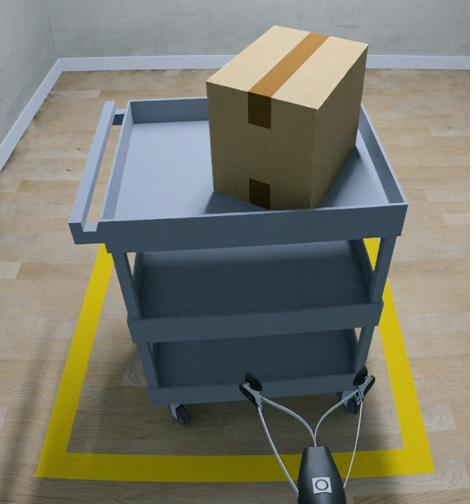

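Request:
move(blocking=false, cameras=[], r2={"base":{"translate_m":-0.1},"joints":{"arm_m":0.01}})

Request:
wait(seconds=4, cameras=[])

Request:
move(blocking=false, cameras=[], r2={"base":{"strafe_m":-1.15}})

Request:
wait(seconds=8, cameras=[])

Request:
move(blocking=false, cameras=[], r2={"base":{"translate_m":1.0}})

Request:
wait(seconds=8, cameras=["r2_head_camera"])

Scene clock: 3008.27 s.
move: r2 moving
r1: as last shown
r1.base_tilt: forward=-1.6 right=+1.2
r1.lidar_m: 0.72 2.75 3.36 3.72 4.25 3.18 1.68 1.37 1.35 1.49 1.56 1.18
r1.motor_effort: lift_m=+24(24) arm_m=+4(4) wheel_0=+17(17) wheel_1=+4(5) wheel_2=+9(10)
r1.servo_current: wrist_yaw_rad=78(117) wrist_pitch_rad=39(39) wrist_roll_rad=65(65) gripper_m=59(59)
r1.contact_limits: arm_m 0; translate_m 1
r1.wrist_depth_mm: 177 198 220 306 387 500 - / 173 198 219 304 387 530 - / 177 199 219 304 384 521 - / 177 198 219 303 384 492 - / 177 198 218 303 382 492 - / 180 197 180 169 382 521 - / 179 157 216 177 155 - -
r2.base_odometry: x=-2.577 y=-5.603 heading=+2.554
r2.turned_by_wheels: +0.000
r2.turned_by_imu: +0.000
r2.base_tilt: forward=-0.7 right=+0.1
r2.lidar_m: 0.84 0.88 1.34 1.28 1.35 1.62 1.56 1.66 1.56 1.50 2.00 0.90
r2.base_status: translate_m moving
r2.joint_positions: lift_m=+0.645 arm_m=+0.014 wrist_yaw_rad=-0.002 wrist_pitch_rad=+0.007 wrist_roll_rad=+0.002 gripper_m=+0.141
r2.joint_status: arm_m moving
r2.measured_speeds: translate_m=-0.121 strafe_m=+0.001 rotate_rad=-0.001 lift_m=+0.000 arm_m=-0.058 wrist_yaw_rad=+0.000 wrist_pitch_rad=+0.000 wrist_roll_rad=+0.000
r2.motor_effort: lift_m=+15(15) arm_m=-7(11) wheel_0=-10(10) wheel_1=-7(9) wheel_2=+10(11)
r2.servo_current: wrist_yaw_rad=46(59) wrist_pitch_rad=46(52) wrist_roll_rad=52(59) gripper_m=52(52)
r2.hand_pose: x=+0.4727 y=-0.0880 z=+0.8216 quat_wxyz=(+1.000, +0.001, +0.003, -0.001) (m; r2's base frame)
r2.wrist_depth_mm: - - - - - - - / - - - 683 - - - / - - - 676 - - - / - 609 603 615 609 - - / - 634 - - - - - / - 219 191 166 199 - - / 1661 1618 - - - 1661 1708
pictures: none
No camera images: "cameras" was empty.

Scene clock: 3009.33 s.
earlier move: r2 done
r1.base_odometry: x=-2.362 y=+1.180 heading=+0.472
r1.turned_by_wheels: +0.000
r1.turned_by_imu: +0.000
r1.base_tilt: forward=-1.6 right=+1.3
r1.lidar_m: 0.71 2.74 3.36 3.75 4.25 3.22 1.67 1.38 1.36 1.51 1.55 1.18
r1.base_status: not commanded
r1.joint_positions: lift_m=+0.830 arm_m=+0.351 wrist_yaw_rad=+0.016 wrist_pitch_rad=+0.002 wrist_roll_rad=+0.000 gripper_m=-0.029
r1.joint_status: not commanded
r1.measured_speeds: all 0
r1.motor_effort: lift_m=+24(24) arm_m=+4(4) wheel_0=+16(17) wheel_1=+5(5) wheel_2=+9(10)
r1.servo_current: wrist_yaw_rad=91(117) wrist_pitch_rad=39(46) wrist_roll_rad=39(65) gripper_m=59(59)
r1.contact_limits: arm_m 0; translate_m 1
r1.hand_pose: x=+0.8116 y=-0.0828 z=+1.0074 quat_wxyz=(+1.000, +0.000, +0.001, +0.008) (m; r1's base frame)
r1.wrist_depth_mm: 177 198 219 303 384 500 - / 173 198 219 303 384 525 - / 176 198 220 303 384 530 - / 177 199 218 303 382 492 - / 177 197 219 303 379 496 - / 180 198 180 169 379 517 - / 179 158 216 178 155 - -
r2.base_odometry: x=-2.519 y=-5.641 heading=+2.554
r2.turned_by_wheels: +0.000
r2.turned_by_imu: +0.000
r2.base_tilt: forward=-0.7 right=+0.1
r2.lidar_m: 0.92 0.93 1.32 1.27 1.34 1.58 1.46 1.55 1.57 1.50 2.04 0.97
r2.base_status: done
r2.joint_positions: lift_m=+0.645 arm_m=+0.010 wrist_yaw_rad=-0.002 wrist_pitch_rad=+0.007 wrist_roll_rad=+0.002 gripper_m=+0.141
r2.joint_status: all done
r2.measured_speeds: all 0
r2.motor_effort: lift_m=+15(15) arm_m=-7(11) wheel_0=-3(10) wheel_1=-3(9) wheel_2=+2(12)
r2.servo_current: wrist_yaw_rad=39(59) wrist_pitch_rad=39(59) wrist_roll_rad=59(59) gripper_m=46(59)
r2.hand_pose: x=+0.4693 y=-0.0880 z=+0.8216 quat_wxyz=(+1.000, +0.001, +0.003, -0.001) (m; r2's base frame)
r2.wrist_depth_mm: - - - - - - - / - - - - - - - / - - - 768 - - - / - - - 750 960 - - / - - - - - - - / - - 196 166 212 - - / 1708 1618 - - - 1618 1708
wait: 1.07 of 4 s (r2 has come to rest)
pictures: none
No camera images: "cameras" was empty.

Scene clock: 3009.83 s.
move: r2 moving
r1: as last shown
r1.lidar_m: 0.73 2.77 3.36 3.76 4.25 3.20 1.67 1.36 1.35 1.52 1.55 1.17
r1.motor_effort: lift_m=+24(24) arm_m=+4(4) wheel_0=+17(17) wheel_1=+5(5) wheel_2=+9(10)
r1.servo_current: wrist_yaw_rad=91(104) wrist_pitch_rad=39(46) wrist_roll_rad=39(52) gripper_m=59(59)
r1.contact_limits: arm_m 0; translate_m 1
r1.wrist_depth_mm: 176 198 219 304 387 504 - / 173 198 220 304 384 525 - / 177 198 219 303 384 525 - / 177 198 219 303 384 492 - / 177 198 220 303 382 496 - / 180 196 180 169 382 525 - / 180 157 216 177 155 - -
r2.base_odometry: x=-2.499 y=-5.611 heading=+2.554
r2.turned_by_wheels: +0.000
r2.turned_by_imu: +0.000
r2.base_tilt: forward=-0.7 right=+0.0
r2.lidar_m: 0.90 0.95 1.35 1.32 1.38 1.56 1.48 1.55 1.52 1.49 2.01 0.99
r2.base_status: strafe_m moving
r2.joint_positions: lift_m=+0.645 arm_m=+0.010 wrist_yaw_rad=-0.002 wrist_pitch_rad=+0.007 wrist_roll_rad=+0.002 gripper_m=+0.141
r2.joint_status: not commanded
r2.measured_speeds: translate_m=+0.000 strafe_m=-0.140 rotate_rad=+0.001 lift_m=+0.000 arm_m=+0.000 wrist_yaw_rad=+0.000 wrist_pitch_rad=+0.000 wrist_roll_rad=+0.000
r2.motor_effort: lift_m=+15(15) arm_m=-7(7) wheel_0=+9(13) wheel_1=-11(12) wheel_2=+1(2)
r2.servo_current: wrist_yaw_rad=52(52) wrist_pitch_rad=46(52) wrist_roll_rad=46(59) gripper_m=52(52)
r2.hand_pose: x=+0.4693 y=-0.0880 z=+0.8216 quat_wxyz=(+1.000, +0.001, +0.003, -0.001) (m; r2's base frame)
r2.wrist_depth_mm: - - - - - - - / - - - - - - - / - - - 759 - - - / - - - 768 946 - - / - - - - 1160 - - / - 707 196 166 723 - - / 1708 1618 - - - 1661 1708
pictures: none
No camera images: "cameras" was empty.

Scene clock: 3014.50 s.
earlier move: r2 done
r1.base_odometry: x=-2.362 y=+1.180 heading=+0.472
r1.turned_by_wheels: +0.000
r1.turned_by_imu: +0.000
r1.base_tilt: forward=-1.5 right=+1.2
r1.lidar_m: 0.73 2.77 3.37 3.78 4.26 3.24 1.67 1.36 1.36 1.51 1.55 1.17
r1.base_status: not commanded
r1.joint_positions: lift_m=+0.830 arm_m=+0.351 wrist_yaw_rad=+0.016 wrist_pitch_rad=+0.002 wrist_roll_rad=+0.000 gripper_m=-0.029
r1.joint_status: not commanded
r1.measured_speeds: all 0
r1.motor_effort: lift_m=+24(24) arm_m=+4(4) wheel_0=+17(17) wheel_1=+5(5) wheel_2=+9(10)
r1.servo_current: wrist_yaw_rad=98(117) wrist_pitch_rad=46(52) wrist_roll_rad=46(65) gripper_m=59(59)
r1.contact_limits: arm_m 0; translate_m 1
r1.hand_pose: x=+0.8116 y=-0.0828 z=+1.0074 quat_wxyz=(+1.000, +0.000, +0.001, +0.008) (m; r1's base frame)
r1.wrist_depth_mm: 176 197 219 306 387 500 - / 173 198 219 303 382 530 - / 177 198 219 303 384 525 - / 177 198 218 303 384 521 - / 178 198 218 303 382 492 - / 180 197 180 169 382 525 - / 179 158 216 178 155 - -
r2.base_odometry: x=-1.882 y=-4.684 heading=+2.554
r2.turned_by_wheels: +0.000
r2.turned_by_imu: -0.001
r2.base_tilt: forward=-0.7 right=+0.1
r2.lidar_m: 1.64 1.26 1.32 2.43 2.16 1.56 1.38 0.53 0.37 0.36 0.39 1.40
r2.base_status: done
r2.joint_positions: lift_m=+0.645 arm_m=+0.010 wrist_yaw_rad=-0.002 wrist_pitch_rad=+0.007 wrist_roll_rad=+0.002 gripper_m=+0.141
r2.joint_status: not commanded
r2.measured_speeds: all 0
r2.motor_effort: lift_m=+15(15) arm_m=-7(7) wheel_0=+2(14) wheel_1=-1(13) wheel_2=+0(2)
r2.servo_current: wrist_yaw_rad=39(59) wrist_pitch_rad=46(52) wrist_roll_rad=39(59) gripper_m=52(59)
r2.hand_pose: x=+0.4693 y=-0.0880 z=+0.8216 quat_wxyz=(+1.000, +0.001, +0.003, -0.001) (m; r2's base frame)
r2.wrist_depth_mm: - - - - - - - / - - - - - - - / - - - - - - - / - - - - - - - / - - - - - - - / - - - - 198 185 - / 1863 1863 1808 - - - -
wait: 4.67 of 8 s (r2 has come to rest)
pictures: none
No camera images: "cameras" was empty.

Scene clock: 3015.00 s.
move: r2 moving
r1: as last shown
r1.base_tilt: forward=-1.6 right=+1.3
r1.lidar_m: 0.72 2.74 3.35 3.75 4.22 3.21 1.68 1.35 1.35 1.51 1.54 1.19
r1.servo_current: wrist_yaw_rad=104(104) wrist_pitch_rad=33(46) wrist_roll_rad=39(59) gripper_m=46(59)
r1.contact_limits: arm_m 0; translate_m 1
r1.wrist_depth_mm: 176 198 218 306 387 504 - / 173 198 219 303 384 530 - / 177 198 220 304 382 521 - / 177 198 219 303 382 525 - / 177 198 219 301 382 492 - / 180 197 180 170 382 521 - / 179 157 216 177 155 - -
r2.base_odometry: x=-1.908 y=-4.667 heading=+2.555
r2.turned_by_wheels: +0.000
r2.turned_by_imu: +0.000
r2.base_tilt: forward=-0.7 right=+0.1
r2.lidar_m: 1.64 1.19 1.30 2.42 2.20 1.63 1.39 0.54 0.37 0.35 0.39 1.37
r2.base_status: translate_m moving
r2.joint_positions: lift_m=+0.645 arm_m=+0.010 wrist_yaw_rad=-0.002 wrist_pitch_rad=+0.007 wrist_roll_rad=+0.002 gripper_m=+0.141
r2.joint_status: not commanded
r2.measured_speeds: translate_m=+0.120 strafe_m=+0.000 rotate_rad=+0.002 lift_m=+0.000 arm_m=+0.000 wrist_yaw_rad=+0.000 wrist_pitch_rad=+0.000 wrist_roll_rad=+0.000
r2.motor_effort: lift_m=+15(15) arm_m=-7(7) wheel_0=+10(10) wheel_1=+6(7) wheel_2=-12(14)
r2.servo_current: wrist_yaw_rad=46(52) wrist_pitch_rad=46(46) wrist_roll_rad=52(65) gripper_m=52(52)
r2.hand_pose: x=+0.4693 y=-0.0880 z=+0.8216 quat_wxyz=(+1.000, +0.001, +0.003, -0.001) (m; r2's base frame)
r2.wrist_depth_mm: - - - - - - - / - - - - - - - / - - - - - - - / - - - - - - - / - - - - - - - / - - - - 211 185 - / 1756 1863 1808 - - - -
pictures: none
No camera images: "cameras" was empty.

Scene clock: 3019.33 s.
earlier move: r2 done
r1.base_odometry: x=-2.362 y=+1.180 heading=+0.472
r1.turned_by_wheels: +0.000
r1.turned_by_imu: +0.000
r1.base_tilt: forward=-1.6 right=+1.2
r1.lidar_m: 0.73 2.78 3.38 3.76 4.25 3.22 1.66 1.34 1.35 1.51 1.55 1.20
r1.base_status: not commanded
r1.joint_positions: lift_m=+0.830 arm_m=+0.351 wrist_yaw_rad=+0.016 wrist_pitch_rad=+0.002 wrist_roll_rad=+0.000 gripper_m=-0.029
r1.joint_status: not commanded
r1.measured_speeds: all 0
r1.motor_effort: lift_m=+24(24) arm_m=+4(4) wheel_0=+17(17) wheel_1=+4(5) wheel_2=+9(10)
r1.servo_current: wrist_yaw_rad=91(117) wrist_pitch_rad=39(52) wrist_roll_rad=46(78) gripper_m=52(65)
r1.contact_limits: arm_m 0; translate_m 1
r1.hand_pose: x=+0.8116 y=-0.0828 z=+1.0074 quat_wxyz=(+1.000, +0.000, +0.001, +0.008) (m; r1's base frame)
r1.wrist_depth_mm: 176 198 219 304 387 504 - / 173 198 219 303 384 530 - / 176 198 219 303 387 525 - / 177 198 219 300 382 521 - / 177 198 219 301 382 496 - / 180 197 179 169 382 521 - / 179 157 216 178 156 - -
r2.base_odometry: x=-2.714 y=-4.130 heading=+2.555
r2.turned_by_wheels: +0.000
r2.turned_by_imu: +0.001
r2.base_tilt: forward=-0.7 right=+0.1
r2.lidar_m: 1.74 2.33 0.85 0.80 2.51 2.59 1.44 0.78 3.67 1.13 0.52 0.55
r2.base_status: done
r2.joint_positions: lift_m=+0.645 arm_m=+0.010 wrist_yaw_rad=-0.002 wrist_pitch_rad=+0.007 wrist_roll_rad=+0.002 gripper_m=+0.141
r2.joint_status: not commanded
r2.measured_speeds: all 0
r2.motor_effort: lift_m=+15(15) arm_m=-6(7) wheel_0=+4(11) wheel_1=+4(9) wheel_2=-2(15)
r2.servo_current: wrist_yaw_rad=39(65) wrist_pitch_rad=46(59) wrist_roll_rad=52(65) gripper_m=52(59)
r2.hand_pose: x=+0.4693 y=-0.0880 z=+0.8216 quat_wxyz=(+1.000, +0.001, +0.003, -0.001) (m; r2's base frame)
r2.wrist_depth_mm: - - - - - - - / - - - - - - - / - - - - - - - / - - - - - - - / - - - - - - - / - - - - 187 185 - / 1863 1756 1863 - - - -
wait: 4.33 of 8 s (r2 has come to rest)
pictures: r2_head_camera
Images, in order (width x height): r2_head_camera 420x560.

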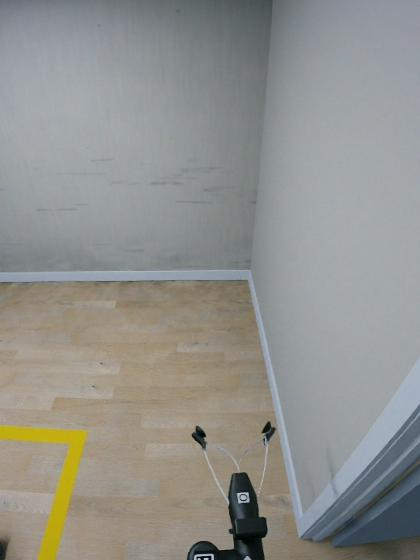

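Request:
move(blocking=false, cameras=[], r2={"base":{"rotate_rad":1.2},"pace":"slow"})

Request:
wait(seconds=6, cameras=["r2_head_camera","r2_head_left_camera","r2_head_right_camera"])

Request:
zoom_image(camera="r2_head_camera", region=[0, 150, 420, 560])

Scene clock: 3024.80 s.
move: r2 moving
r1: as last shown
r1.lidar_m: 0.73 2.75 3.36 3.73 4.25 3.22 1.66 1.36 1.36 1.52 1.53 1.19
r1.motor_effort: lift_m=+24(24) arm_m=+4(4) wheel_0=+17(17) wheel_1=+5(5) wheel_2=+9(10)
r1.servo_current: wrist_yaw_rad=91(111) wrist_pitch_rad=46(46) wrist_roll_rad=46(65) gripper_m=59(59)
r1.contact_limits: arm_m 0; translate_m 1
r1.wrist_depth_mm: 176 198 218 306 387 504 - / 173 197 219 304 387 530 - / 177 198 220 304 384 521 - / 177 198 219 304 384 525 - / 177 198 218 301 382 492 - / 180 197 180 169 382 521 - / 180 158 216 177 155 - -
r2.base_odometry: x=-2.714 y=-4.130 heading=+2.679
r2.turned_by_wheels: +0.124
r2.turned_by_imu: +0.121
r2.base_tilt: forward=-0.7 right=+0.1
r2.lidar_m: 2.22 2.46 0.83 0.79 2.67 2.56 1.04 0.77 4.27 0.81 0.53 0.69
r2.base_status: rotate_rad moving
r2.joint_positions: lift_m=+0.645 arm_m=+0.010 wrist_yaw_rad=-0.002 wrist_pitch_rad=+0.007 wrist_roll_rad=+0.002 gripper_m=+0.141
r2.joint_status: not commanded
r2.measured_speeds: translate_m=+0.000 strafe_m=+0.000 rotate_rad=+0.481 lift_m=+0.000 arm_m=+0.000 wrist_yaw_rad=+0.000 wrist_pitch_rad=+0.000 wrist_roll_rad=+0.000
r2.motor_effort: lift_m=+15(15) arm_m=-7(7) wheel_0=-4(9) wheel_1=-8(8) wheel_2=-7(10)
r2.servo_current: wrist_yaw_rad=39(46) wrist_pitch_rad=39(52) wrist_roll_rad=39(59) gripper_m=46(59)
r2.hand_pose: x=+0.4693 y=-0.0880 z=+0.8216 quat_wxyz=(+1.000, +0.001, +0.003, -0.001) (m; r2's base frame)
r2.wrist_depth_mm: - - - - - - - / - - - - - - - / - - - - - - - / - - - - - - - / - - - - - - - / - - - - 188 185 - / 1756 1708 1863 - - - -
pictures: none
No camera images: "cameras" was empty.

Scene clock: 3026.80 s.
earlier move: r2 done
r1.base_odometry: x=-2.362 y=+1.180 heading=+0.472
r1.turned_by_wheels: +0.000
r1.turned_by_imu: +0.000
r1.base_tilt: forward=-1.6 right=+1.2
r1.lidar_m: 0.73 2.78 3.37 3.74 4.22 3.22 1.67 1.36 1.36 1.50 1.56 1.18
r1.base_status: not commanded
r1.joint_positions: lift_m=+0.830 arm_m=+0.351 wrist_yaw_rad=+0.016 wrist_pitch_rad=+0.002 wrist_roll_rad=+0.000 gripper_m=-0.029
r1.joint_status: not commanded
r1.measured_speeds: all 0
r1.motor_effort: lift_m=+24(24) arm_m=+4(4) wheel_0=+17(17) wheel_1=+4(5) wheel_2=+9(10)
r1.servo_current: wrist_yaw_rad=91(111) wrist_pitch_rad=39(52) wrist_roll_rad=46(65) gripper_m=52(59)
r1.contact_limits: arm_m 0; translate_m 1
r1.hand_pose: x=+0.8116 y=-0.0828 z=+1.0074 quat_wxyz=(+1.000, +0.000, +0.001, +0.008) (m; r1's base frame)
r1.wrist_depth_mm: 176 199 219 304 389 500 - / 173 198 219 303 387 530 - / 177 198 220 304 384 521 - / 177 198 219 303 384 517 - / 177 198 219 306 382 492 - / 180 197 180 177 382 525 - / 179 157 217 177 155 - -
r2.base_odometry: x=-2.714 y=-4.130 heading=-2.529
r2.turned_by_wheels: +1.075
r2.turned_by_imu: +1.046
r2.base_tilt: forward=-0.7 right=+0.1
r2.lidar_m: 0.82 0.80 2.67 2.55 0.99 0.77 - 0.77 0.53 0.70 2.24 2.47
r2.base_status: done
r2.joint_positions: lift_m=+0.645 arm_m=+0.010 wrist_yaw_rad=-0.002 wrist_pitch_rad=+0.007 wrist_roll_rad=+0.002 gripper_m=+0.141
r2.joint_status: not commanded
r2.measured_speeds: all 0
r2.motor_effort: lift_m=+15(15) arm_m=-7(7) wheel_0=-2(10) wheel_1=-4(9) wheel_2=-5(10)
r2.servo_current: wrist_yaw_rad=46(59) wrist_pitch_rad=46(59) wrist_roll_rad=46(59) gripper_m=52(59)
r2.hand_pose: x=+0.4693 y=-0.0880 z=+0.8216 quat_wxyz=(+1.000, +0.001, +0.003, -0.001) (m; r2's base frame)
r2.wrist_depth_mm: - - - - - - - / - 676 788 - - - - / - 668 661 - - - - / - 683 661 - - - - / - - - - - - - / 539 203 196 - - - - / 866 - - - 1808 1708 1756
wait: 2.00 of 6 s (r2 has come to rest)
pictures: r2_head_camera, r2_head_left_camera, r2_head_right_camera
Images, in order (width x height): r2_head_camera 420x560, r2_head_left_camera 420x672, r2_head_right_camera 420x672.

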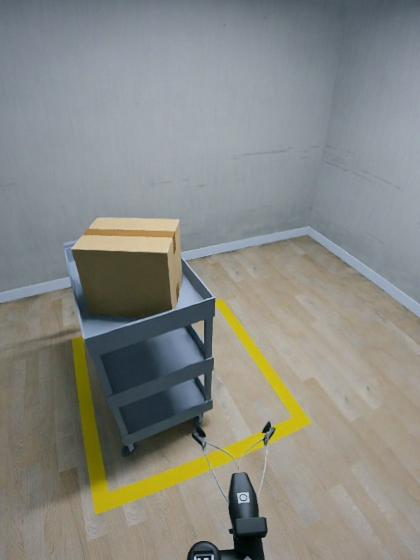

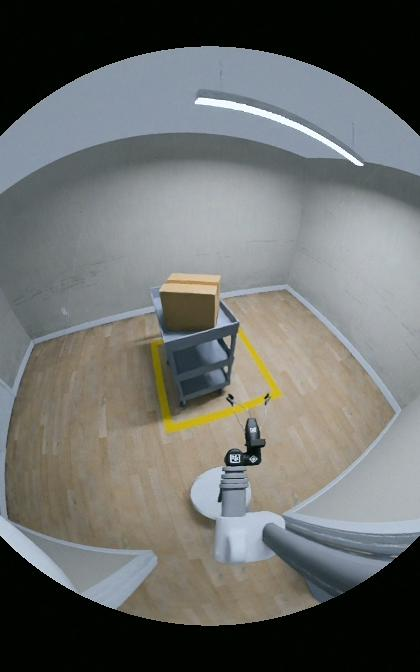

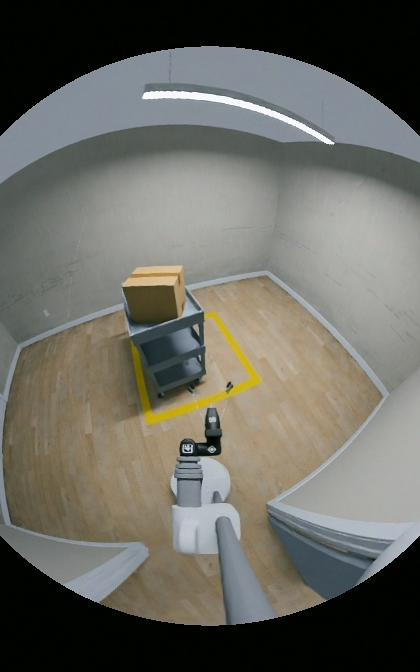

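Scaled by 1.200 from the camera's 420x560 image, which has a finer 1200x1600 frame.

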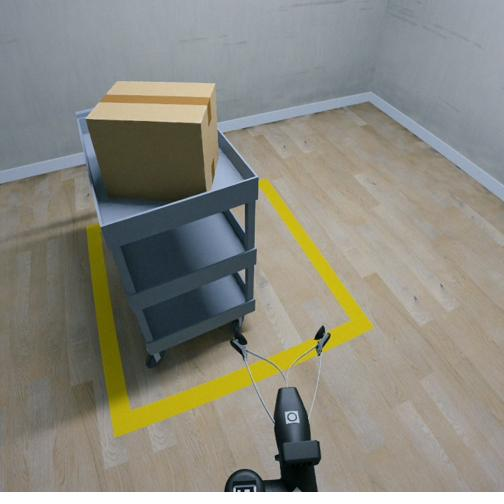

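Request:
move(r1={"base":{"translate_m":0.082,"strafe_m":0.095},"pace":"slow","contact_limits":{"translate_m":0.7,"strafe_m":0.7}}, blocking=false, cameras=[])

Request:
wait(seconds=8, cameras=["r1_head_camera"])

r1: "contact_limits": translate_m and strafe_m are given together and make one move, which takes one limit: state it under one of them only
Scene clock: 3046.33 s.
r1.base_odometry: x=-2.362 y=+1.180 heading=+0.472
r1.turned_by_wheels: +0.000
r1.turned_by_imu: +0.000
r1.base_tilt: forward=-1.6 right=+1.3
r1.lidar_m: 0.72 2.76 3.36 3.76 4.26 3.23 1.65 1.35 1.34 1.49 1.54 1.17
r1.base_status: not commanded
r1.joint_positions: lift_m=+0.830 arm_m=+0.351 wrist_yaw_rad=+0.016 wrist_pitch_rad=+0.002 wrist_roll_rad=+0.000 gripper_m=-0.029
r1.joint_status: not commanded
r1.measured_speeds: all 0
r1.motor_effort: lift_m=+24(24) arm_m=+3(4) wheel_0=+17(17) wheel_1=+5(5) wheel_2=+9(10)
r1.servo_current: wrist_yaw_rad=104(111) wrist_pitch_rad=46(52) wrist_roll_rad=59(65) gripper_m=59(59)
r1.contact_limits: arm_m 0; translate_m 1
r1.hand_pose: x=+0.8116 y=-0.0828 z=+1.0074 quat_wxyz=(+1.000, +0.000, +0.001, +0.008) (m; r1's base frame)
r1.wrist_depth_mm: 177 199 219 306 389 500 - / 173 198 219 303 382 530 - / 177 199 219 304 384 525 - / 177 198 220 301 382 530 - / 177 198 218 303 384 496 - / 180 196 180 169 382 521 - / 180 158 216 178 155 - -
r2.base_odometry: x=-2.714 y=-4.130 heading=-2.529
r2.turned_by_wheels: +0.000
r2.turned_by_imu: +0.000
r2.base_tilt: forward=-0.7 right=+0.1
r2.lidar_m: 0.83 0.81 2.67 2.56 0.98 0.77 - 0.77 0.52 0.70 2.22 2.47
r2.base_status: done
r2.joint_positions: lift_m=+0.645 arm_m=+0.010 wrist_yaw_rad=-0.002 wrist_pitch_rad=+0.007 wrist_roll_rad=+0.002 gripper_m=+0.141
r2.joint_status: not commanded
r2.measured_speeds: all 0
r2.motor_effort: lift_m=+15(15) arm_m=-6(7) wheel_0=-2(10) wheel_1=-4(9) wheel_2=-5(10)
r2.servo_current: wrist_yaw_rad=52(59) wrist_pitch_rad=52(59) wrist_roll_rad=33(59) gripper_m=52(59)
r2.hand_pose: x=+0.4693 y=-0.0880 z=+0.8216 quat_wxyz=(+1.000, +0.001, +0.003, -0.001) (m; r2's base frame)
r2.wrist_depth_mm: - - - - - - - / - 676 798 - - - - / - 668 654 - - - - / - 683 661 - - - - / - - - - - - - / 539 201 196 - - - - / 854 - - - 1808 1708 1756
pictures: none

not run: a call was refused earlier in this reply.

Request:
move(r1={"base":{"translate_m":0.082,"strafe_m":0.095},"pace":"slow","contact_limits":{"translate_m":0.7}}, blocking=false, cameras=[])

Request:
wait(seconds=8, cameras=[])

Request:
move(r1={"base":{"translate_m":0.191,"strafe_m":0.17},"pace":"slow","contact_limits":{"translate_m":0.7}}, blocking=false, cameras=[])

Request:
wait(seconds=8, cameras=["r1_head_camera","r1_wrist_camera","r2_head_camera"])

Scene clock: 3051.40 s.
move: r1 moving
r1.base_odometry: x=-2.359 y=+1.193 heading=+0.474
r1.turned_by_wheels: +0.002
r1.turned_by_imu: +0.002
r1.base_tilt: forward=-1.6 right=+1.2
r1.lidar_m: 0.73 2.75 3.35 3.70 4.25 3.23 1.67 1.37 1.36 1.54 1.56 1.17
r1.base_status: translate_m moving; strafe_m moving
r1.joint_positions: lift_m=+0.830 arm_m=+0.351 wrist_yaw_rad=+0.016 wrist_pitch_rad=+0.002 wrist_roll_rad=+0.000 gripper_m=-0.029
r1.joint_status: not commanded
r1.measured_speeds: translate_m=+0.032 strafe_m=+0.038 rotate_rad=-0.001 lift_m=+0.000 arm_m=+0.000 wrist_yaw_rad=+0.000 wrist_pitch_rad=+0.000 wrist_roll_rad=+0.000
r1.motor_effort: lift_m=+24(24) arm_m=+4(4) wheel_0=+11(16) wheel_1=+12(14) wheel_2=+6(7)
r1.servo_current: wrist_yaw_rad=85(98) wrist_pitch_rad=39(46) wrist_roll_rad=46(52) gripper_m=59(59)
r1.contact_limits: arm_m 0; translate_m 0.7
r1.hand_pose: x=+0.8116 y=-0.0828 z=+1.0074 quat_wxyz=(+1.000, +0.000, +0.001, +0.008) (m; r1's base frame)
r1.wrist_depth_mm: 177 199 217 300 379 488 - / 177 199 218 301 382 512 - / 177 198 218 300 379 508 - / 177 198 218 300 377 512 - / 181 198 217 300 375 512 - / 185 198 179 169 377 508 - / 180 157 180 177 146 - -
r2.base_odometry: x=-2.714 y=-4.130 heading=-2.529
r2.turned_by_wheels: +0.000
r2.turned_by_imu: +0.000
r2.base_tilt: forward=-0.7 right=+0.1
r2.lidar_m: 0.83 0.82 2.66 2.54 0.99 0.77 - 0.78 0.53 0.69 2.22 2.45
r2.base_status: not commanded
r2.joint_positions: lift_m=+0.645 arm_m=+0.010 wrist_yaw_rad=-0.002 wrist_pitch_rad=+0.007 wrist_roll_rad=+0.002 gripper_m=+0.141
r2.joint_status: not commanded
r2.measured_speeds: all 0
r2.motor_effort: lift_m=+15(15) arm_m=-7(7) wheel_0=-2(2) wheel_1=-4(4) wheel_2=-5(5)
r2.servo_current: wrist_yaw_rad=46(52) wrist_pitch_rad=46(59) wrist_roll_rad=59(65) gripper_m=52(59)
r2.hand_pose: x=+0.4693 y=-0.0880 z=+0.8216 quat_wxyz=(+1.000, +0.001, +0.003, -0.001) (m; r2's base frame)
r2.wrist_depth_mm: - - - - - - - / - 683 798 - - - - / - 676 661 - - - - / - 676 661 - - - - / - - - - - - - / 539 200 196 - - - - / 854 - - - 1808 1708 1708
pictures: none
No camera images: "cameras" was empty.

Scene clock: 3053.43 s.
earlier move: r1 done
r1.base_odometry: x=-2.332 y=+1.302 heading=+0.474
r1.turned_by_wheels: +0.000
r1.turned_by_imu: +0.003
r1.base_tilt: forward=-1.6 right=+1.2
r1.lidar_m: 0.71 2.78 3.24 3.62 4.26 3.46 1.82 1.47 1.47 1.64 1.56 1.07
r1.base_status: done
r1.joint_positions: lift_m=+0.830 arm_m=+0.351 wrist_yaw_rad=+0.016 wrist_pitch_rad=+0.002 wrist_roll_rad=+0.000 gripper_m=-0.029
r1.joint_status: not commanded
r1.measured_speeds: all 0
r1.motor_effort: lift_m=+24(24) arm_m=+0(4) wheel_0=+10(16) wheel_1=+10(14) wheel_2=+10(10)
r1.servo_current: wrist_yaw_rad=104(111) wrist_pitch_rad=46(52) wrist_roll_rad=52(65) gripper_m=52(59)
r1.contact_limits: arm_m 0; translate_m 0.7
r1.hand_pose: x=+0.8116 y=-0.0828 z=+1.0074 quat_wxyz=(+1.000, +0.000, +0.001, +0.008) (m; r1's base frame)
r1.wrist_depth_mm: - 202 220 167 336 433 - / - 201 218 282 334 433 549 / - 200 219 281 332 427 544 / - 202 223 166 332 430 549 / - 202 223 166 334 430 549 / - 201 182 167 334 430 544 / - 160 222 173 155 445 -
r2.base_odometry: x=-2.714 y=-4.130 heading=-2.529
r2.turned_by_wheels: +0.000
r2.turned_by_imu: +0.000
r2.base_tilt: forward=-0.7 right=+0.0
r2.lidar_m: 0.84 0.80 2.68 2.56 0.96 0.78 - 0.71 0.53 0.71 2.21 2.46
r2.base_status: not commanded
r2.joint_positions: lift_m=+0.645 arm_m=+0.010 wrist_yaw_rad=-0.002 wrist_pitch_rad=+0.007 wrist_roll_rad=+0.002 gripper_m=+0.141
r2.joint_status: not commanded
r2.measured_speeds: all 0
r2.motor_effort: lift_m=+15(15) arm_m=-6(7) wheel_0=-2(3) wheel_1=-4(5) wheel_2=-5(5)
r2.servo_current: wrist_yaw_rad=52(59) wrist_pitch_rad=46(59) wrist_roll_rad=59(65) gripper_m=39(59)
r2.hand_pose: x=+0.4693 y=-0.0880 z=+0.8216 quat_wxyz=(+1.000, +0.001, +0.003, -0.001) (m; r2's base frame)
r2.wrist_depth_mm: - - - - - - - / - 683 798 - - - - / - 683 654 - - - - / - 683 661 - - - - / - - - - - - - / 535 200 196 - - - - / 854 - - - 1756 1661 1756
wait: 2.03 of 8 s (r1 has come to rest)
pictures: none
No camera images: "cameras" was empty.

Scene clock: 3053.93 s.
move: r1 moving
r1.base_odometry: x=-2.328 y=+1.315 heading=+0.476
r1.turned_by_wheels: +0.002
r1.turned_by_imu: +0.002
r1.base_tilt: forward=-1.6 right=+1.2
r1.lidar_m: 0.74 2.77 3.22 3.60 4.26 3.46 1.81 1.48 1.48 1.66 1.55 1.06
r1.base_status: translate_m moving; strafe_m moving
r1.joint_positions: lift_m=+0.830 arm_m=+0.351 wrist_yaw_rad=+0.016 wrist_pitch_rad=+0.002 wrist_roll_rad=+0.000 gripper_m=-0.029
r1.joint_status: not commanded
r1.measured_speeds: translate_m=+0.038 strafe_m=+0.034 rotate_rad=+0.002 lift_m=+0.000 arm_m=+0.000 wrist_yaw_rad=+0.000 wrist_pitch_rad=+0.000 wrist_roll_rad=+0.000
r1.motor_effort: lift_m=+24(24) arm_m=-3(3) wheel_0=+8(12) wheel_1=+12(13) wheel_2=+4(9)
r1.servo_current: wrist_yaw_rad=72(111) wrist_pitch_rad=46(46) wrist_roll_rad=52(72) gripper_m=52(59)
r1.contact_limits: arm_m 0; translate_m 0.7
r1.hand_pose: x=+0.8116 y=-0.0828 z=+1.0074 quat_wxyz=(+1.000, +0.000, +0.001, +0.008) (m; r1's base frame)
r1.wrist_depth_mm: - 201 218 167 332 424 539 / - 202 218 281 332 424 539 / - 202 218 281 330 421 530 / - 202 223 165 330 421 525 / - 202 223 165 330 424 525 / - 202 183 174 330 421 535 / - 160 220 172 155 442 535
r2: as last shown
r2.base_tilt: forward=-0.7 right=+0.1
r2.lidar_m: 0.79 0.81 2.66 2.54 1.01 0.79 - 0.70 0.53 0.71 2.23 2.46
r2.motor_effort: lift_m=+15(15) arm_m=-7(7) wheel_0=-2(2) wheel_1=-4(4) wheel_2=-5(5)
r2.servo_current: wrist_yaw_rad=39(59) wrist_pitch_rad=46(52) wrist_roll_rad=46(59) gripper_m=46(52)
r2.wrist_depth_mm: - - - - - - - / - 683 788 - - - - / - 676 661 - - - - / - 691 661 - - - - / - - - - - - - / 539 201 196 - - - - / 866 - - - 1808 1661 1708
pictures: none
No camera images: "cameras" was empty.

Scene clock: 3057.23 s.
earlier move: r1 done
r1.base_odometry: x=-2.240 y=+1.541 heading=+0.473
r1.turned_by_wheels: -0.003
r1.turned_by_imu: +0.000
r1.base_tilt: forward=-1.5 right=+1.3
r1.lidar_m: 0.74 2.72 2.99 3.36 4.28 4.10 2.13 1.74 1.73 1.83 1.52 0.97
r1.base_status: done
r1.joint_positions: lift_m=+0.830 arm_m=+0.351 wrist_yaw_rad=+0.007 wrist_pitch_rad=+0.002 wrist_roll_rad=+0.000 gripper_m=-0.029
r1.joint_status: not commanded
r1.measured_speeds: all 0
r1.motor_effort: lift_m=+24(24) arm_m=-4(4) wheel_0=-12(14) wheel_1=-2(13) wheel_2=+2(9)
r1.servo_current: wrist_yaw_rad=52(117) wrist_pitch_rad=52(52) wrist_roll_rad=46(72) gripper_m=59(65)
r1.contact_limits: arm_m 0; translate_m 0.7
r1.hand_pose: x=+0.8109 y=-0.0855 z=+1.0074 quat_wxyz=(+1.000, +0.000, +0.001, +0.003) (m; r1's base frame)
r1.wrist_depth_mm: - 213 229 163 286 324 375 / - 213 229 165 285 324 373 / - 214 230 167 286 325 373 / - 216 229 164 283 325 370 / - 217 229 166 285 324 373 / - 217 207 166 274 325 373 / - 214 224 164 282 342 375
r2.base_odometry: x=-2.714 y=-4.130 heading=-2.529
r2.turned_by_wheels: +0.000
r2.turned_by_imu: +0.000
r2.base_tilt: forward=-0.7 right=+0.0
r2.lidar_m: 0.82 0.77 2.63 2.55 0.98 0.77 - 0.64 0.54 0.69 2.21 2.46
r2.base_status: not commanded
r2.joint_positions: lift_m=+0.645 arm_m=+0.010 wrist_yaw_rad=-0.002 wrist_pitch_rad=+0.007 wrist_roll_rad=+0.002 gripper_m=+0.141
r2.joint_status: not commanded
r2.measured_speeds: all 0
r2.motor_effort: lift_m=+15(15) arm_m=-7(7) wheel_0=-2(3) wheel_1=-4(5) wheel_2=-5(5)
r2.servo_current: wrist_yaw_rad=39(65) wrist_pitch_rad=52(52) wrist_roll_rad=46(59) gripper_m=46(59)
r2.hand_pose: x=+0.4693 y=-0.0880 z=+0.8216 quat_wxyz=(+1.000, +0.001, +0.003, -0.001) (m; r2's base frame)
r2.wrist_depth_mm: - - - - - - - / - 691 788 - - - - / - 676 661 - - - - / - 691 668 - - - - / - - - - - - - / 539 200 195 - - - - / 854 - - - 1808 1661 1708
wait: 3.30 of 8 s (r1 has come to rest)
pictures: r1_head_camera, r1_wrist_camera, r2_head_camera
Images, in order (width x height): r1_head_camera 420x560, r1_wrist_camera 616x392, r2_head_camera 420x560.

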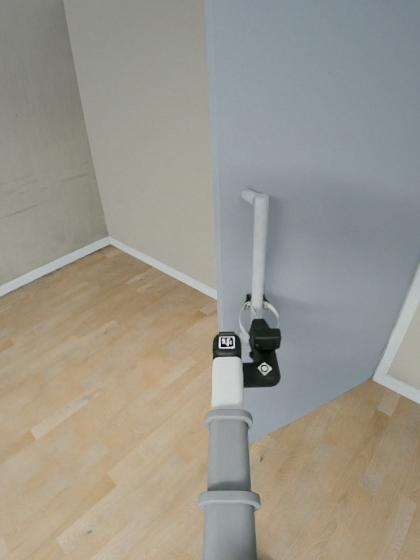

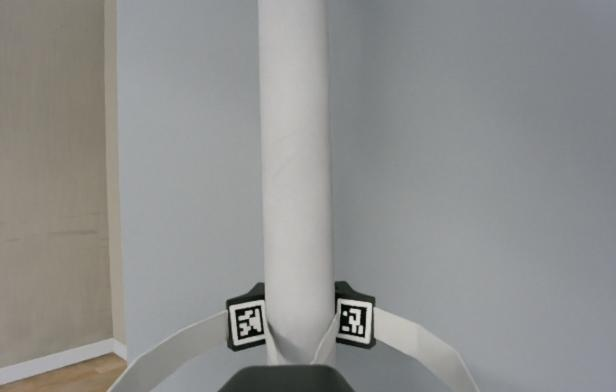

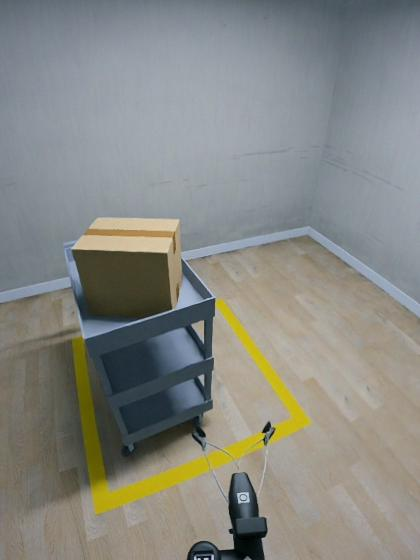

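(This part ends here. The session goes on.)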